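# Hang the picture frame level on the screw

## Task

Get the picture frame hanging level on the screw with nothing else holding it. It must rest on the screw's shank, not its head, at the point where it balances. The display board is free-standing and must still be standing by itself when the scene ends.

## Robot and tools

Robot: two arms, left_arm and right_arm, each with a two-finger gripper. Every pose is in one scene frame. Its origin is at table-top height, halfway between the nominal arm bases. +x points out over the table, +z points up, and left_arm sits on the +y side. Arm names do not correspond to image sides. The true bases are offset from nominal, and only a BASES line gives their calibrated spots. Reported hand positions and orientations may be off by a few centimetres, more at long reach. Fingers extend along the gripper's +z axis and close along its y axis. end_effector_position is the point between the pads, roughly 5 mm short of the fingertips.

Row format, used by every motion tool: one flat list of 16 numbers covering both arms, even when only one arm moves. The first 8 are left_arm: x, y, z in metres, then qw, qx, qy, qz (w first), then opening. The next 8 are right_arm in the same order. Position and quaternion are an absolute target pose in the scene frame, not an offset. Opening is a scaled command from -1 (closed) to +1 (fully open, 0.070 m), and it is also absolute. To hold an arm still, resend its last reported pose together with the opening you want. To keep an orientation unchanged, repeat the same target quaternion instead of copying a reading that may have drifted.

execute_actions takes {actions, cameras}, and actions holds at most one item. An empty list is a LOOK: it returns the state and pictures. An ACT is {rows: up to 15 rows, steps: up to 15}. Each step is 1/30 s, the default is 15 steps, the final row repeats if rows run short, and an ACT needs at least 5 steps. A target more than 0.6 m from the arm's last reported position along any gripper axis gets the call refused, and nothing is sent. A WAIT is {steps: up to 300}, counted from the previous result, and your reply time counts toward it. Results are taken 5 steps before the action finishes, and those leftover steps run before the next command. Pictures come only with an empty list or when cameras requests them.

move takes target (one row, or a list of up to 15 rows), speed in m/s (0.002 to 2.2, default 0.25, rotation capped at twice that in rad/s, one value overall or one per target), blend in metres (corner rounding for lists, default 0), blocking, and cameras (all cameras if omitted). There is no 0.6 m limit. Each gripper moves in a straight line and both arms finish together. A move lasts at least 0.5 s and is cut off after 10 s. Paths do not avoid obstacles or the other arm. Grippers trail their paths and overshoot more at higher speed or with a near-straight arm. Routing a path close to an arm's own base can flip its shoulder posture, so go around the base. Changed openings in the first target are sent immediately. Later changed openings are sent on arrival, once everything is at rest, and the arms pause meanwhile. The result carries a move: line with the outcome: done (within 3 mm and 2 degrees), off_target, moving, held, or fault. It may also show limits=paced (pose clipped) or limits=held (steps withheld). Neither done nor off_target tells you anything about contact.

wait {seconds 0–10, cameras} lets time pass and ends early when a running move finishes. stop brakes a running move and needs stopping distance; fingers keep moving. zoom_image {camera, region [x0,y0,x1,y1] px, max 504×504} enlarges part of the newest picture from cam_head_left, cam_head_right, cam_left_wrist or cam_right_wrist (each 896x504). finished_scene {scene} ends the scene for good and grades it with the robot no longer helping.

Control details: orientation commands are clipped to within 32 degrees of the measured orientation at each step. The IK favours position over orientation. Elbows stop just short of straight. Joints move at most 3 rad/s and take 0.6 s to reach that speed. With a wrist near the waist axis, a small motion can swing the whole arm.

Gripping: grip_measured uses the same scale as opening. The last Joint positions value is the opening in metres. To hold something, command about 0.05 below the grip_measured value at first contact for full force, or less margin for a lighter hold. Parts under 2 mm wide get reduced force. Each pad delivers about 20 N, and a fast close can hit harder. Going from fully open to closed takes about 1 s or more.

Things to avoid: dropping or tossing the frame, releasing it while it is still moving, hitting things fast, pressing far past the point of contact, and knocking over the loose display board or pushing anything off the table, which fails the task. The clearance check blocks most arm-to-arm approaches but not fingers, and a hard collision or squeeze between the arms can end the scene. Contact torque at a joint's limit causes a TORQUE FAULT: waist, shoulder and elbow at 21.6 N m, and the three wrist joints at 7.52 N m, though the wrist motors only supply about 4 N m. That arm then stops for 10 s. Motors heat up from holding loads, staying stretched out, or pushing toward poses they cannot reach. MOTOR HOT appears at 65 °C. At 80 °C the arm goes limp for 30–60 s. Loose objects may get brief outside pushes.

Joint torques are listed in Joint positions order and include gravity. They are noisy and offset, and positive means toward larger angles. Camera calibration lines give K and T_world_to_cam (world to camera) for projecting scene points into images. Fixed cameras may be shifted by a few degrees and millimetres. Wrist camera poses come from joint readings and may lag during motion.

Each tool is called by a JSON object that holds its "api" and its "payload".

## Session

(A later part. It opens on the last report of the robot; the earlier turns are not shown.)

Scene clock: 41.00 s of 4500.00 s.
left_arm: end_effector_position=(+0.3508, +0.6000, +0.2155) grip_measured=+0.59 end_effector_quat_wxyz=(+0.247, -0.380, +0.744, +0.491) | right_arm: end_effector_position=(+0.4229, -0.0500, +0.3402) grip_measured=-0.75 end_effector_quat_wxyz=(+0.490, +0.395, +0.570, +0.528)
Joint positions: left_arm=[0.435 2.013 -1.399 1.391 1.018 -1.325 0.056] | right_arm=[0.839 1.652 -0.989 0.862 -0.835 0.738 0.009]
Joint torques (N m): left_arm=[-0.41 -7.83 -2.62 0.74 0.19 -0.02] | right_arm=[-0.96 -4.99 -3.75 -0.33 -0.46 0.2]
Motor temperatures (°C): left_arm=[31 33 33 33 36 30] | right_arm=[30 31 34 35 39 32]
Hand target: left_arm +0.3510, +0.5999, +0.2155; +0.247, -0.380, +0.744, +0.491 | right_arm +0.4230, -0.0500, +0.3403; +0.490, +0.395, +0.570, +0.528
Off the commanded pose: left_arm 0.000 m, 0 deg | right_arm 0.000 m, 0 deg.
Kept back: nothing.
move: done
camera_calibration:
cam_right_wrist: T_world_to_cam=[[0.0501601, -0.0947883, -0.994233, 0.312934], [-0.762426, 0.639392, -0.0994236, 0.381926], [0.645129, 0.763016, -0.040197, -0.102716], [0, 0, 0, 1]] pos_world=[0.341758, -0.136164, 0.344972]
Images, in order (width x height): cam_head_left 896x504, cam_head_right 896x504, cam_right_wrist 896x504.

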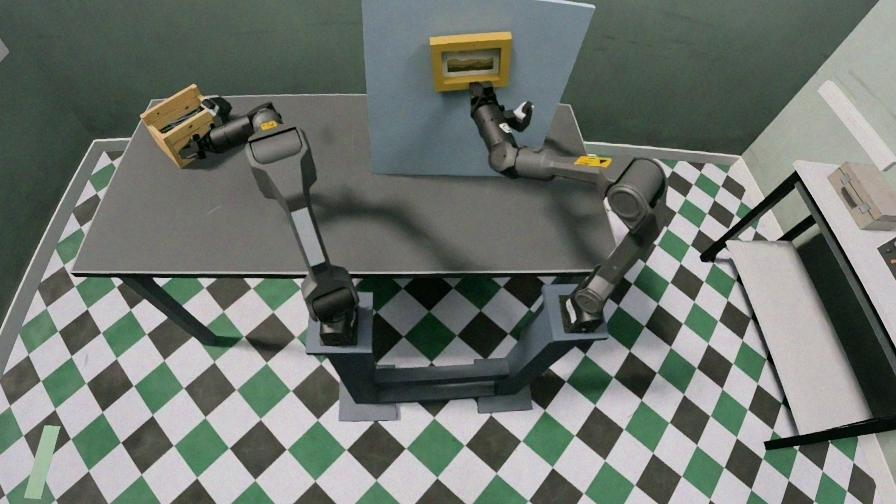

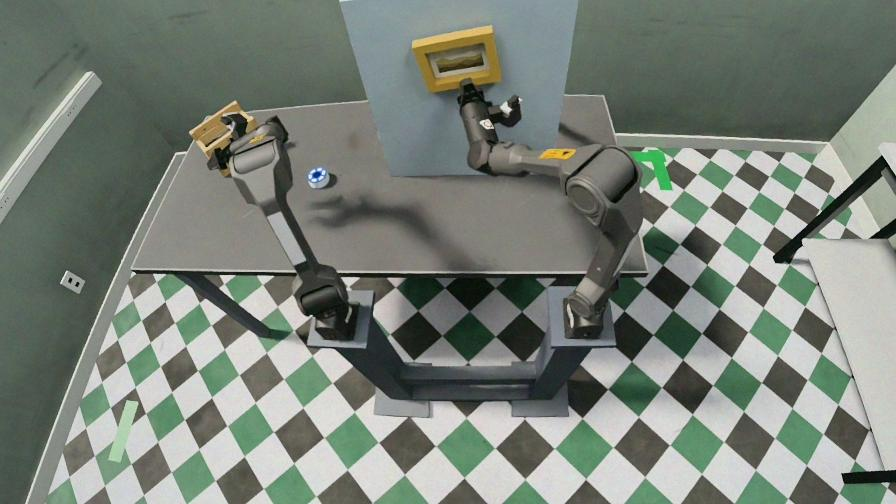

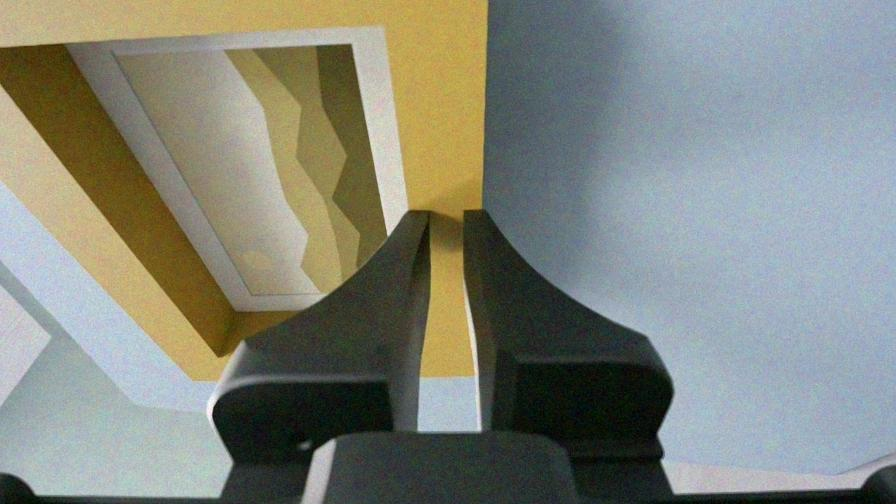

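{"api": "move", "payload": {"target": [[0.351,0.5999,0.2155,0.247,-0.380,0.744,0.491,0.59,0.4229,-0.050,0.3402,0.4902,0.3948,0.5697,0.5284,0.1],[0.351,0.5999,0.2155,0.247,-0.380,0.744,0.491,0.59,0.437,-0.050,0.341,0.4960,0.3874,0.5776,0.5199,0.1],[0.351,0.5999,0.2155,0.247,-0.380,0.744,0.491,0.59,0.437,-0.050,0.341,0.4960,0.3874,0.5776,0.5199,-0.6]], "speed": 0.1, "cameras": ["cam_right_wrist","cam_head_left","cam_head_right"]}}

{"api": "zoom_image", "payload": {"camera": "cam_head_left", "region": [410, 10, 540, 110]}}

Scene clock: 45.03 s of 4500.00 s.
left_arm: end_effector_position=(+0.3508, +0.6000, +0.2155) grip_measured=+0.59 end_effector_quat_wxyz=(+0.247, -0.380, +0.744, +0.491) | right_arm: end_effector_position=(+0.4370, -0.0501, +0.3420) grip_measured=-0.45 end_effector_quat_wxyz=(+0.497, +0.387, +0.576, +0.521)
Joint positions: left_arm=[0.435 2.013 -1.399 1.391 1.018 -1.325 0.056] | right_arm=[0.803 1.679 -1.035 0.84 -0.797 0.716 0.019]
Joint torques (N m): left_arm=[-0.15 -7.86 -2.47 0.72 0.18 0] | right_arm=[1.07 -5.49 -3.11 -0.56 -0.12 -0.03]
Motor temperatures (°C): left_arm=[31 33 33 33 36 30] | right_arm=[30 31 34 35 39 32]
Hand target: left_arm +0.3510, +0.5999, +0.2155; +0.247, -0.380, +0.744, +0.491 | right_arm +0.4370, -0.0500, +0.3410; +0.496, +0.387, +0.578, +0.520
Off the commanded pose: left_arm 0.000 m, 0 deg | right_arm 0.001 m, 0 deg.
Kept back: nothing.
move: done
camera_calibration:
cam_right_wrist: T_world_to_cam=[[0.0528231, -0.12266, -0.991042, 0.310384], [-0.761585, 0.636966, -0.119429, 0.3993], [0.645909, 0.761071, -0.0597692, -0.105366], [0, 0, 0, 1]] pos_world=[0.355762, -0.136078, 0.348994]
Images, in order (width x height): cam_head_left 896x504, cam_head_right 896x504, cam_right_wrist 896x504.

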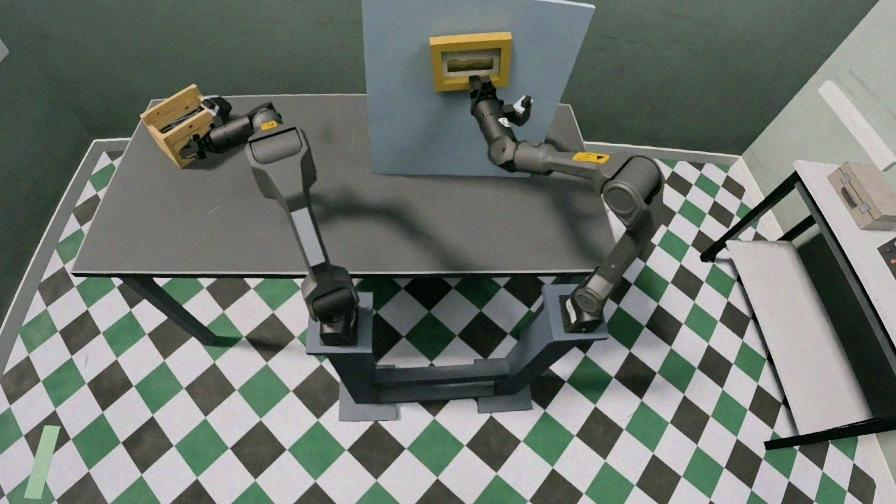

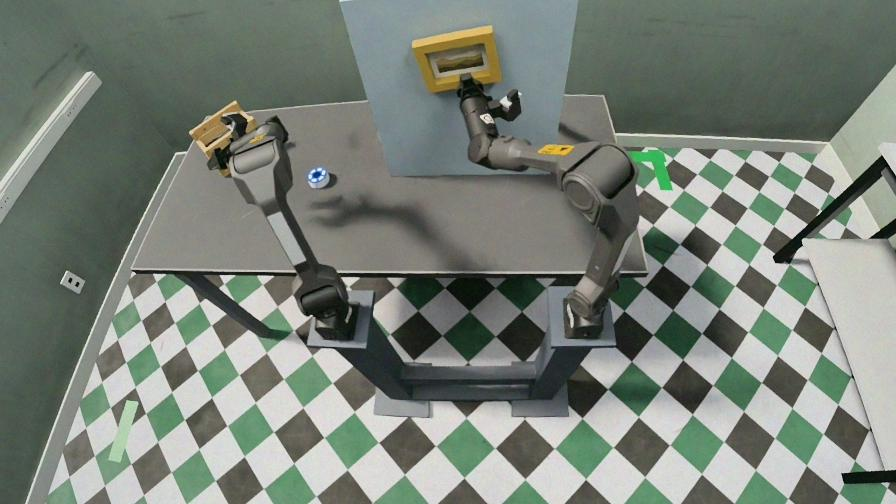

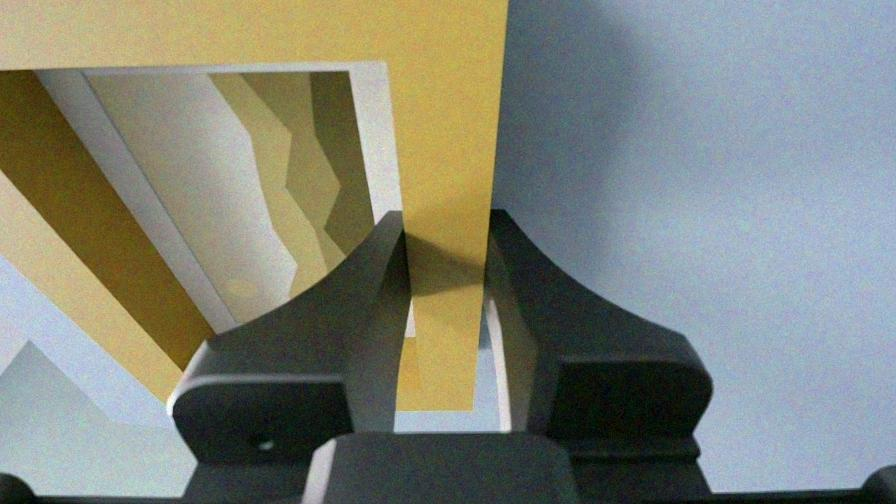

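Scaled by 3.877 from the camera's 896x504 image, which has a finer 1280x720 frame.

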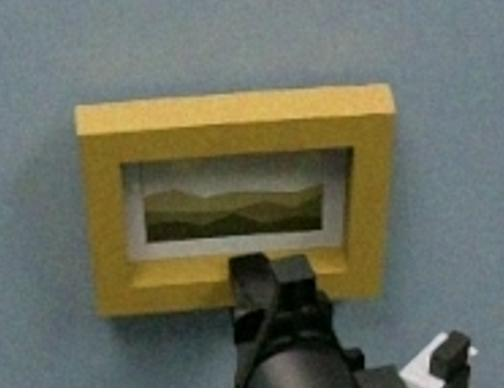

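{"api": "move", "payload": {"target": [[0.351,0.5999,0.2155,0.247,-0.380,0.744,0.491,0.59,0.437,-0.0331,0.3442,0.4603,0.4292,0.5300,0.5683,-0.6],[0.351,0.5999,0.2155,0.247,-0.380,0.744,0.491,0.59,0.437,-0.0425,0.3442,0.4603,0.4292,0.5300,0.5683,-0.6],[0.351,0.5999,0.2155,0.247,-0.380,0.744,0.491,0.59,0.437,-0.0425,0.3412,0.4603,0.4292,0.5300,0.5683,-0.6]], "speed": 0.08, "cameras": ["cam_right_wrist","cam_head_left","cam_head_right"]}}

{"api": "zoom_image", "payload": {"camera": "cam_head_left", "region": [410, 10, 540, 110]}}

{"api": "zoom_image", "payload": {"camera": "cam_head_right", "region": [390, 10, 520, 110]}}

Scene clock: 47.10 s of 4500.00 s.
left_arm: end_effector_position=(+0.3508, +0.6000, +0.2155) grip_measured=+0.59 end_effector_quat_wxyz=(+0.247, -0.380, +0.744, +0.491) | right_arm: end_effector_position=(+0.4369, -0.0427, +0.3440) grip_measured=-0.45 end_effector_quat_wxyz=(+0.461, +0.428, +0.528, +0.571)
Joint positions: left_arm=[0.435 2.013 -1.399 1.391 1.018 -1.325 0.056] | right_arm=[0.825 1.712 -1.046 0.823 -0.862 0.909 0.019]
Joint torques (N m): left_arm=[-0.33 -7.88 -2.57 0.73 0.21 -0.01] | right_arm=[-0.63 -5.08 -2.58 0.31 -0.53 0.13]
Motor temperatures (°C): left_arm=[31 33 33 33 36 30] | right_arm=[30 31 34 35 39 32]
Hand target: left_arm +0.3510, +0.5999, +0.2155; +0.247, -0.380, +0.744, +0.491 | right_arm +0.4370, -0.0425, +0.3412; +0.460, +0.429, +0.530, +0.568
Off the commanded pose: left_arm 0.000 m, 0 deg | right_arm 0.003 m, 0 deg.
Kept back: nothing.
move: done
camera_calibration:
cam_right_wrist: T_world_to_cam=[[0.0571575, 0.0530707, -0.996954, 0.320897], [-0.762314, 0.647141, -0.00925593, 0.357613], [0.644678, 0.760521, 0.0774456, -0.157423], [0, 0, 0, 1]] pos_world=[0.355758, -0.128733, 0.335421]
Images, in order (width x height): cam_head_left 896x504, cam_head_right 896x504, cam_right_wrist 896x504.

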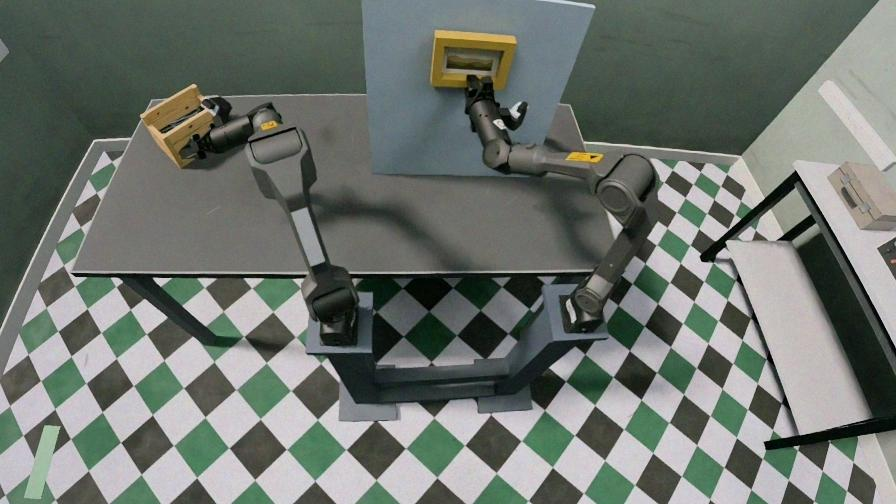

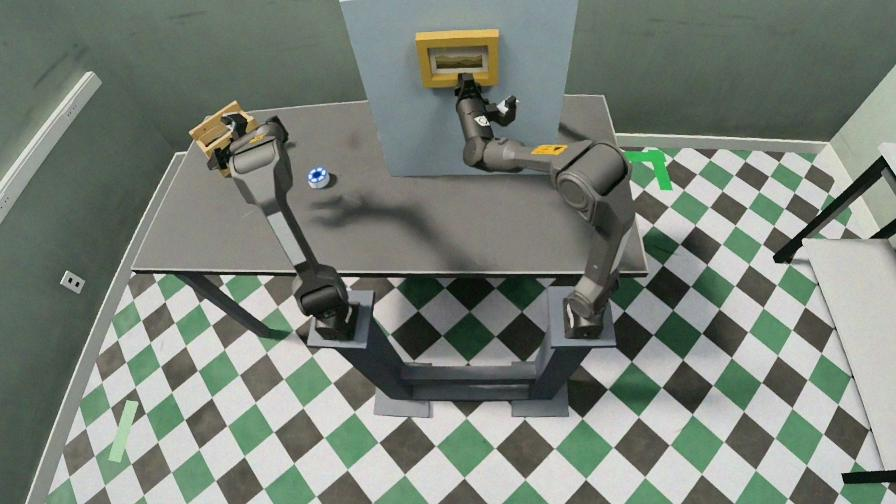

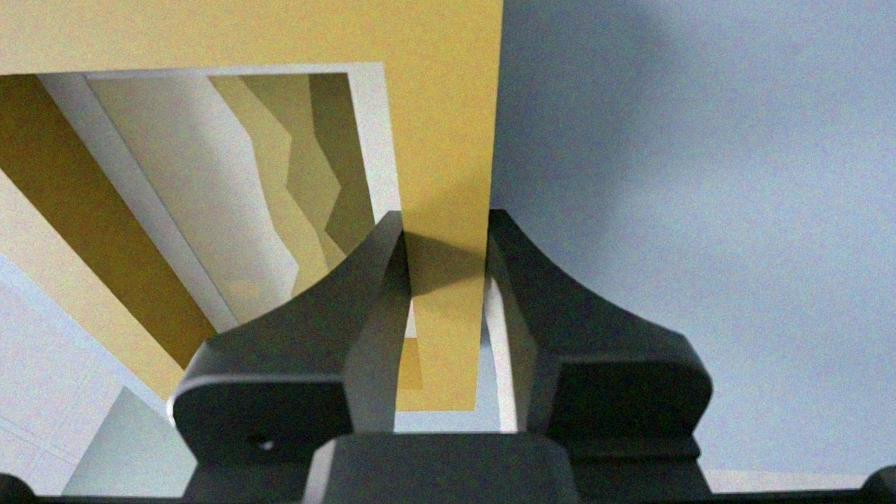

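Scaled by 3.877 from the camera's 896x504 image, which has a finer 1280x720 frame.

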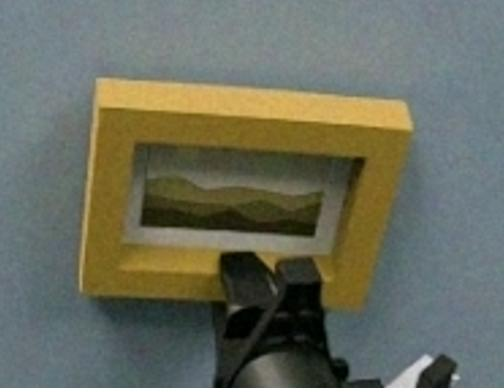

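Scaled by 3.877 from the camera's 896x504 image, which has a finer 1280x720 frame.

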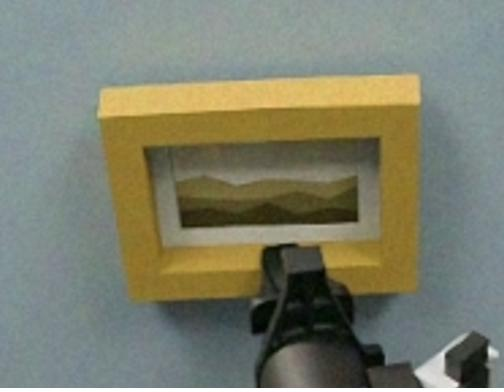

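{"api": "move", "payload": {"target": [[0.351,0.5999,0.2155,0.247,-0.380,0.744,0.491,0.59,0.437,-0.0426,0.3438,0.461,0.428,0.528,0.571,-0.6],[0.351,0.5999,0.2155,0.247,-0.380,0.744,0.491,0.59,0.437,-0.0426,0.3438,0.461,0.428,0.528,0.571,-0.3],[0.351,0.5999,0.2155,0.247,-0.380,0.744,0.491,0.59,0.437,-0.0426,0.3438,0.461,0.428,0.528,0.571,0.0]], "speed": 0.08, "cameras": ["cam_right_wrist","cam_head_left","cam_head_right"]}}

{"api": "zoom_image", "payload": {"camera": "cam_head_left", "region": [410, 10, 540, 110]}}

{"api": "zoom_image", "payload": {"camera": "cam_head_right", "region": [390, 10, 520, 110]}}

Scene clock: 50.23 s of 4500.00 s.
left_arm: end_effector_position=(+0.3508, +0.6000, +0.2155) grip_measured=+0.59 end_effector_quat_wxyz=(+0.247, -0.380, +0.744, +0.491) | right_arm: end_effector_position=(+0.4373, -0.0428, +0.3432) grip_measured=+0.00 end_effector_quat_wxyz=(+0.461, +0.429, +0.528, +0.570)
Joint positions: left_arm=[0.435 2.013 -1.399 1.391 1.018 -1.325 0.056] | right_arm=[0.824 1.713 -1.046 0.821 -0.861 0.912 0.035]
Joint torques (N m): left_arm=[-0.28 -7.88 -2.39 0.73 0.21 -0.03] | right_arm=[0.7 -7.6 -4.53 -0.77 -0.76 -0.22]
Motor temperatures (°C): left_arm=[31 33 33 33 36 30] | right_arm=[30 31 34 35 39 32]
Hand target: left_arm +0.3510, +0.5999, +0.2155; +0.247, -0.380, +0.744, +0.491 | right_arm +0.4370, -0.0426, +0.3438; +0.461, +0.428, +0.528, +0.571
Off the commanded pose: left_arm 0.000 m, 0 deg | right_arm 0.001 m, 0 deg.
Kept back: nothing.
move: done
camera_calibration:
cam_right_wrist: T_world_to_cam=[[0.0551165, 0.0538774, -0.997025, 0.321036], [-0.76274, 0.646664, -0.00722045, 0.357383], [0.644352, 0.760869, 0.0767364, -0.157151], [0, 0, 0, 1]] pos_world=[0.356156, -0.128832, 0.33472]
Images, in order (width x height): cam_head_left 896x504, cam_head_right 896x504, cam_right_wrist 896x504.

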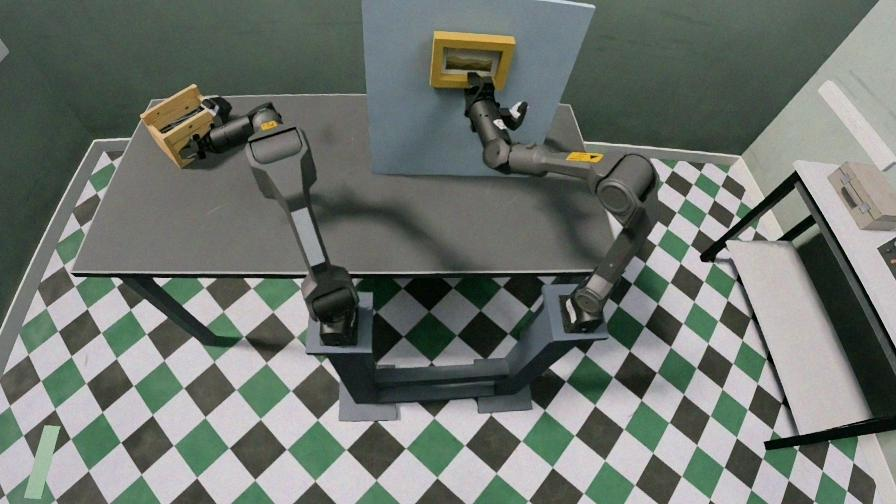

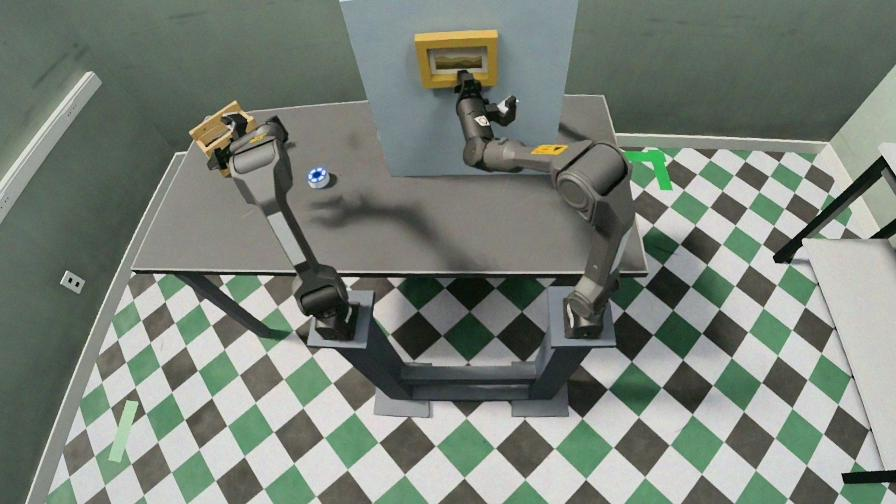

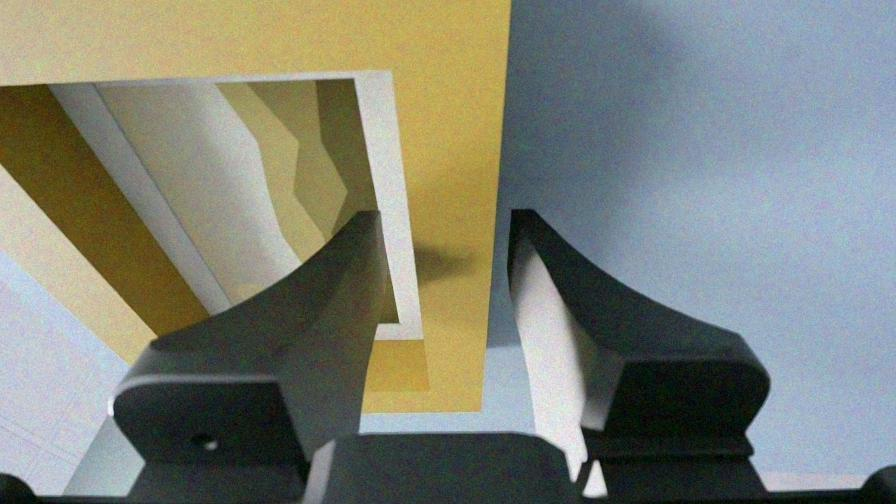

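Scaled by 3.877 from the camera's 896x504 image, which has a finer 1280x720 frame.

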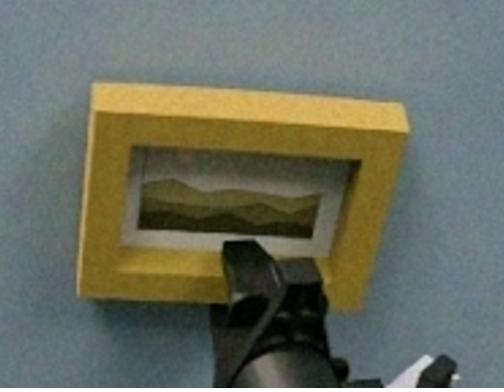

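Scaled by 3.877 from the camera's 896x504 image, which has a finer 1280x720 frame.

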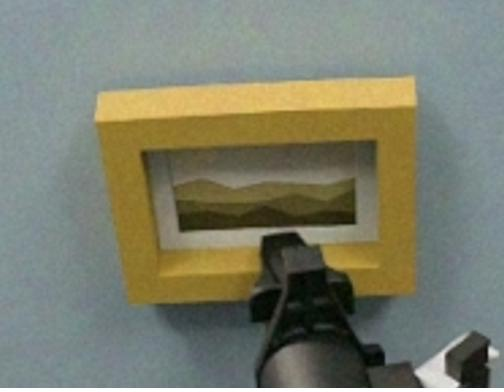

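{"api": "move", "payload": {"target": [[0.351,0.5999,0.2155,0.247,-0.380,0.744,0.491,0.59,0.357,-0.059,0.338,0.461,0.428,0.528,0.571,0.0],[0.351,0.5999,0.2155,0.247,-0.380,0.744,0.491,0.59,0.33,-0.07,0.45,0.498,-0.038,0.855,0.144,0.0],[0.351,0.5999,0.2155,0.247,-0.380,0.744,0.491,0.59,0.405,-0.045,0.508,0.498,-0.038,0.855,0.144,1.0]], "speed": [0.2,0.6,0.5], "blend": [0.01,0.03,0], "cameras": ["cam_right_wrist","cam_head_left","cam_head_right"]}}

{"api": "zoom_image", "payload": {"camera": "cam_right_wrist", "region": [350, 190, 570, 310]}}

{"api": "zoom_image", "payload": {"camera": "cam_head_left", "region": [410, 10, 540, 110]}}

{"api": "zoom_image", "payload": {"camera": "cam_head_right", "region": [390, 10, 520, 110]}}

Scene clock: 56.20 s of 4500.00 s.
left_arm: end_effector_position=(+0.3508, +0.6000, +0.2155) grip_measured=+0.59 end_effector_quat_wxyz=(+0.247, -0.380, +0.744, +0.491) | right_arm: end_effector_position=(+0.4048, -0.0451, +0.5079) grip_measured=+0.98 end_effector_quat_wxyz=(+0.688, -0.005, +0.709, +0.155)
Joint positions: left_arm=[0.435 2.013 -1.399 1.391 1.018 -1.325 0.056] | right_arm=[0.891 1.532 -1.573 1.75 -0.65 -1.577 0.069]
Joint torques (N m): left_arm=[-0.29 -8.03 -2.42 0.7 0.23 0.01] | right_arm=[0.72 -4.72 -4.78 -0.52 0.03 -0.15]
Motor temperatures (°C): left_arm=[31 33 33 33 36 30] | right_arm=[30 31 34 35 39 32]
Hand target: left_arm +0.3510, +0.5999, +0.2155; +0.247, -0.380, +0.744, +0.491 | right_arm +0.4049, -0.0450, +0.5077; +0.688, -0.006, +0.709, +0.155
Off the commanded pose: left_arm 0.000 m, 0 deg | right_arm 0.000 m, 28 deg.
joint sent to its limit (right arm) — joint 4 (forearm roll), upper limit.
Kept back: nothing.
move: off_target (right_arm); target 3's new opening was sent with right_arm's hand 0.000 m and 28 deg from that target
camera_calibration:
cam_right_wrist: T_world_to_cam=[[0.208903, -0.945503, -0.249766, 0.000273106], [-0.644661, 0.0589097, -0.762195, 0.644422], [0.735372, 0.320239, -0.597223, 0.138433], [0, 0, 0, 1]] pos_world=[0.313577, -0.0820361, 0.573919]
Images, in order (width x height): cam_head_left 896x504, cam_head_right 896x504, cam_right_wrist 896x504.

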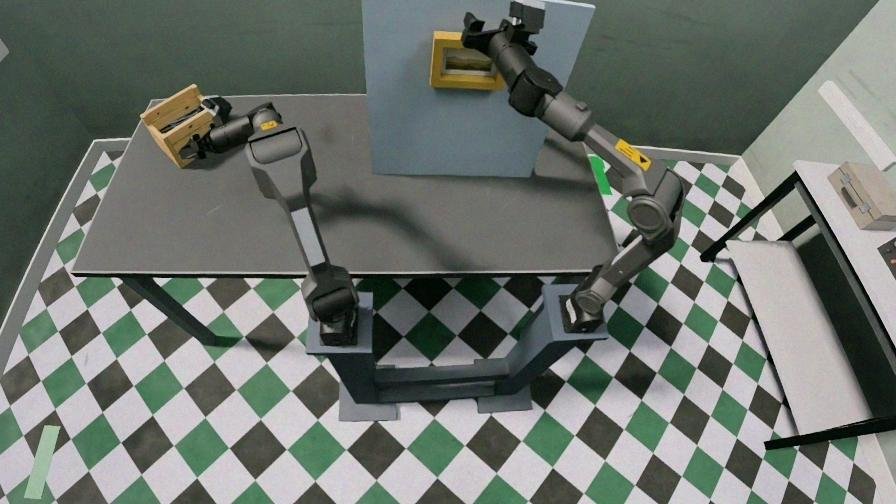

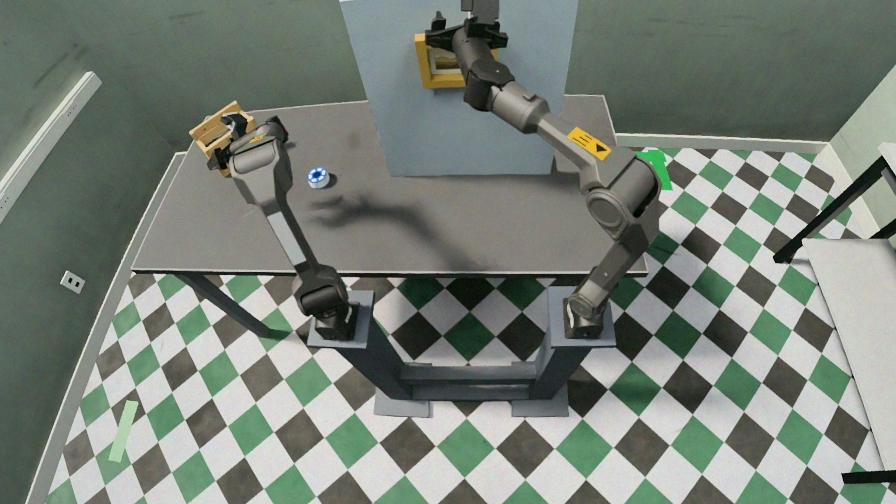

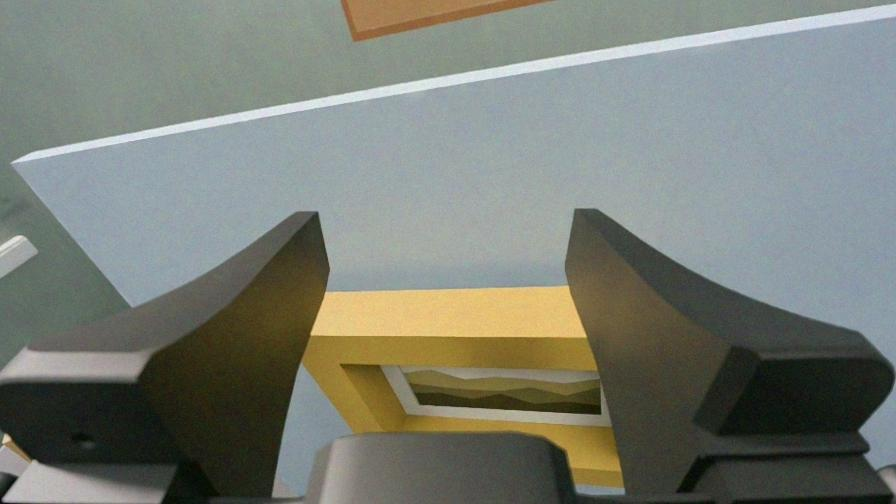

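Scaled by 2.291 from the camera's 896x504 image, which has a finer 1280x720 frame.

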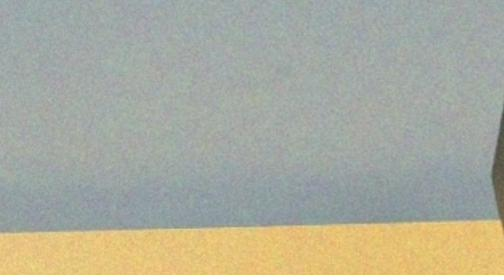

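Scaled by 3.877 from the camera's 896x504 image, which has a finer 1280x720 frame.

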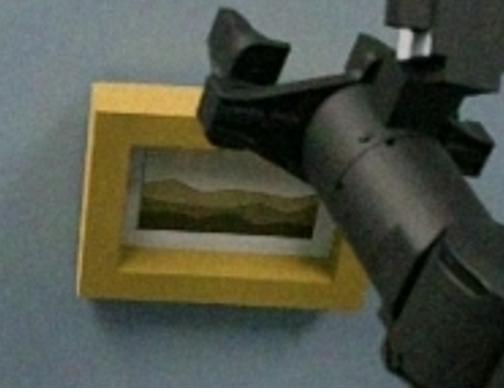

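Scaled by 3.877 from the camera's 896x504 image, which has a finer 1280x720 frame.

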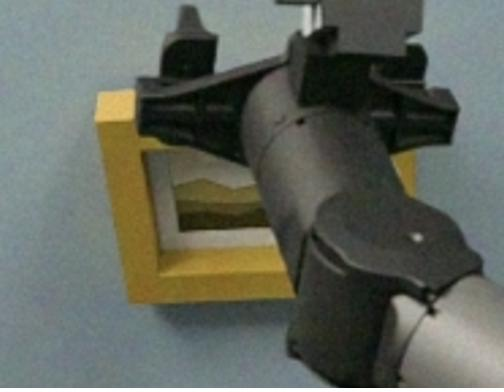

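{"api": "move", "payload": {"target": [[0.351,0.5999,0.2155,0.247,-0.380,0.744,0.491,0.59,0.35,-0.30,0.42,0.266,-0.127,0.954,0.046,1.0],[0.351,0.5999,0.2155,0.247,-0.380,0.744,0.491,0.59,0.34,-0.17,0.50,0.2588,0,0.9659,0,1.0],[0.351,0.5999,0.2155,0.247,-0.380,0.744,0.491,0.59,0.415,-0.045,0.508,0.2588,0,0.9659,0,1.0]], "speed": 0.7, "blend": [0.05,0.05,0], "cameras": ["cam_right_wrist"]}}

{"api": "zoom_image", "payload": {"camera": "cam_right_wrist", "region": [340, 190, 560, 290]}}

Scene clock: 61.27 s of 4500.00 s.
left_arm: end_effector_position=(+0.3508, +0.6000, +0.2155) grip_measured=+0.59 end_effector_quat_wxyz=(+0.247, -0.380, +0.744, +0.491) | right_arm: end_effector_position=(+0.4151, -0.0451, +0.5078) grip_measured=+0.98 end_effector_quat_wxyz=(+0.676, +0.026, +0.730, -0.094)
Joint positions: left_arm=[0.435 2.013 -1.399 1.391 1.018 -1.325 0.056] | right_arm=[1.038 1.852 -2.045 1.75 -1.225 -1.998 0.069]
Joint torques (N m): left_arm=[-0.13 -8.05 -2.43 0.7 0.2 -0.01] | right_arm=[0.09 -8.27 -3.23 -0.29 0.1 -0.11]
Motor temperatures (°C): left_arm=[31 33 33 33 36 30] | right_arm=[30 31 34 35 39 32]
Hand target: left_arm +0.3510, +0.5999, +0.2155; +0.247, -0.380, +0.744, +0.491 | right_arm +0.4149, -0.0450, +0.5078; +0.676, +0.026, +0.730, -0.094
Off the commanded pose: left_arm 0.000 m, 0 deg | right_arm 0.000 m, 57 deg; orientation clipped.
joint sent to its limit (right arm) — joint 4 (forearm roll), upper limit; joint 5 (wrist pitch), lower limit.
Kept back: nothing.
move: off_target (right_arm); limits=paced
camera_calibration:
cam_right_wrist: T_world_to_cam=[[-0.178572, -0.981832, 0.0641749, -0.00212213], [-0.659746, 0.0710932, -0.748118, 0.65065], [0.729964, -0.175932, -0.660455, 0.142778], [0, 0, 0, 1]] pos_world=[0.324662, -0.0232212, 0.581197]
Images, in order (width x height): cam_right_wrist 896x504.

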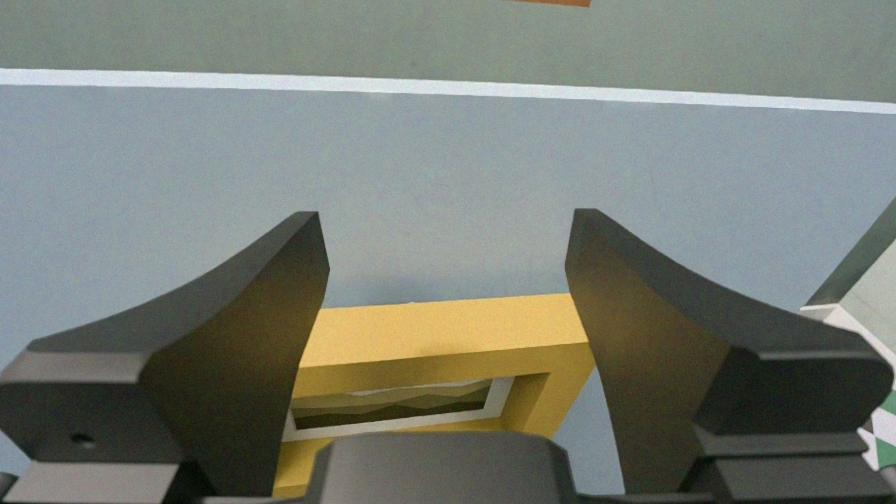

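Scaled by 2.291 from the camera's 896x504 image, which has a finer 1280x720 frame.

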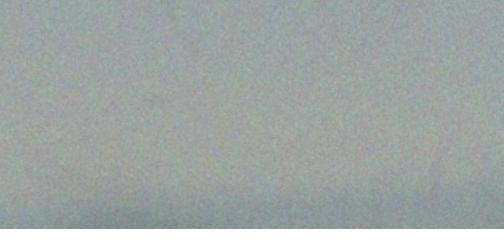

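{"api": "zoom_image", "payload": {"camera": "cam_right_wrist", "region": [370, 270, 470, 330]}}

{"api": "zoom_image", "payload": {"camera": "cam_right_wrist", "region": [250, 260, 650, 460]}}

Scaled by 5.040 from the camera's 896x504 image, which has a finer 1280x720 frame.

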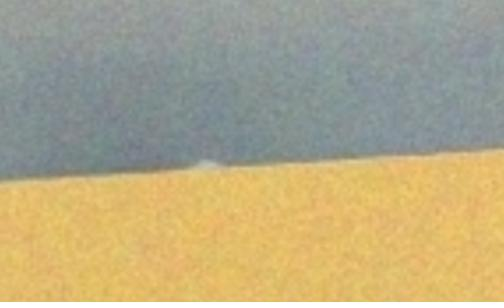

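Scaled by 1.260 from the camera's 896x504 image, which has a finer 1280x720 frame.

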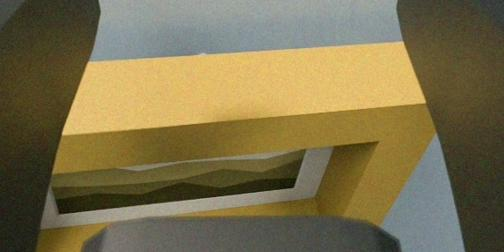

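{"api": "finished_scene", "payload": {"scene": 1}}

The scene is finished: the task was done.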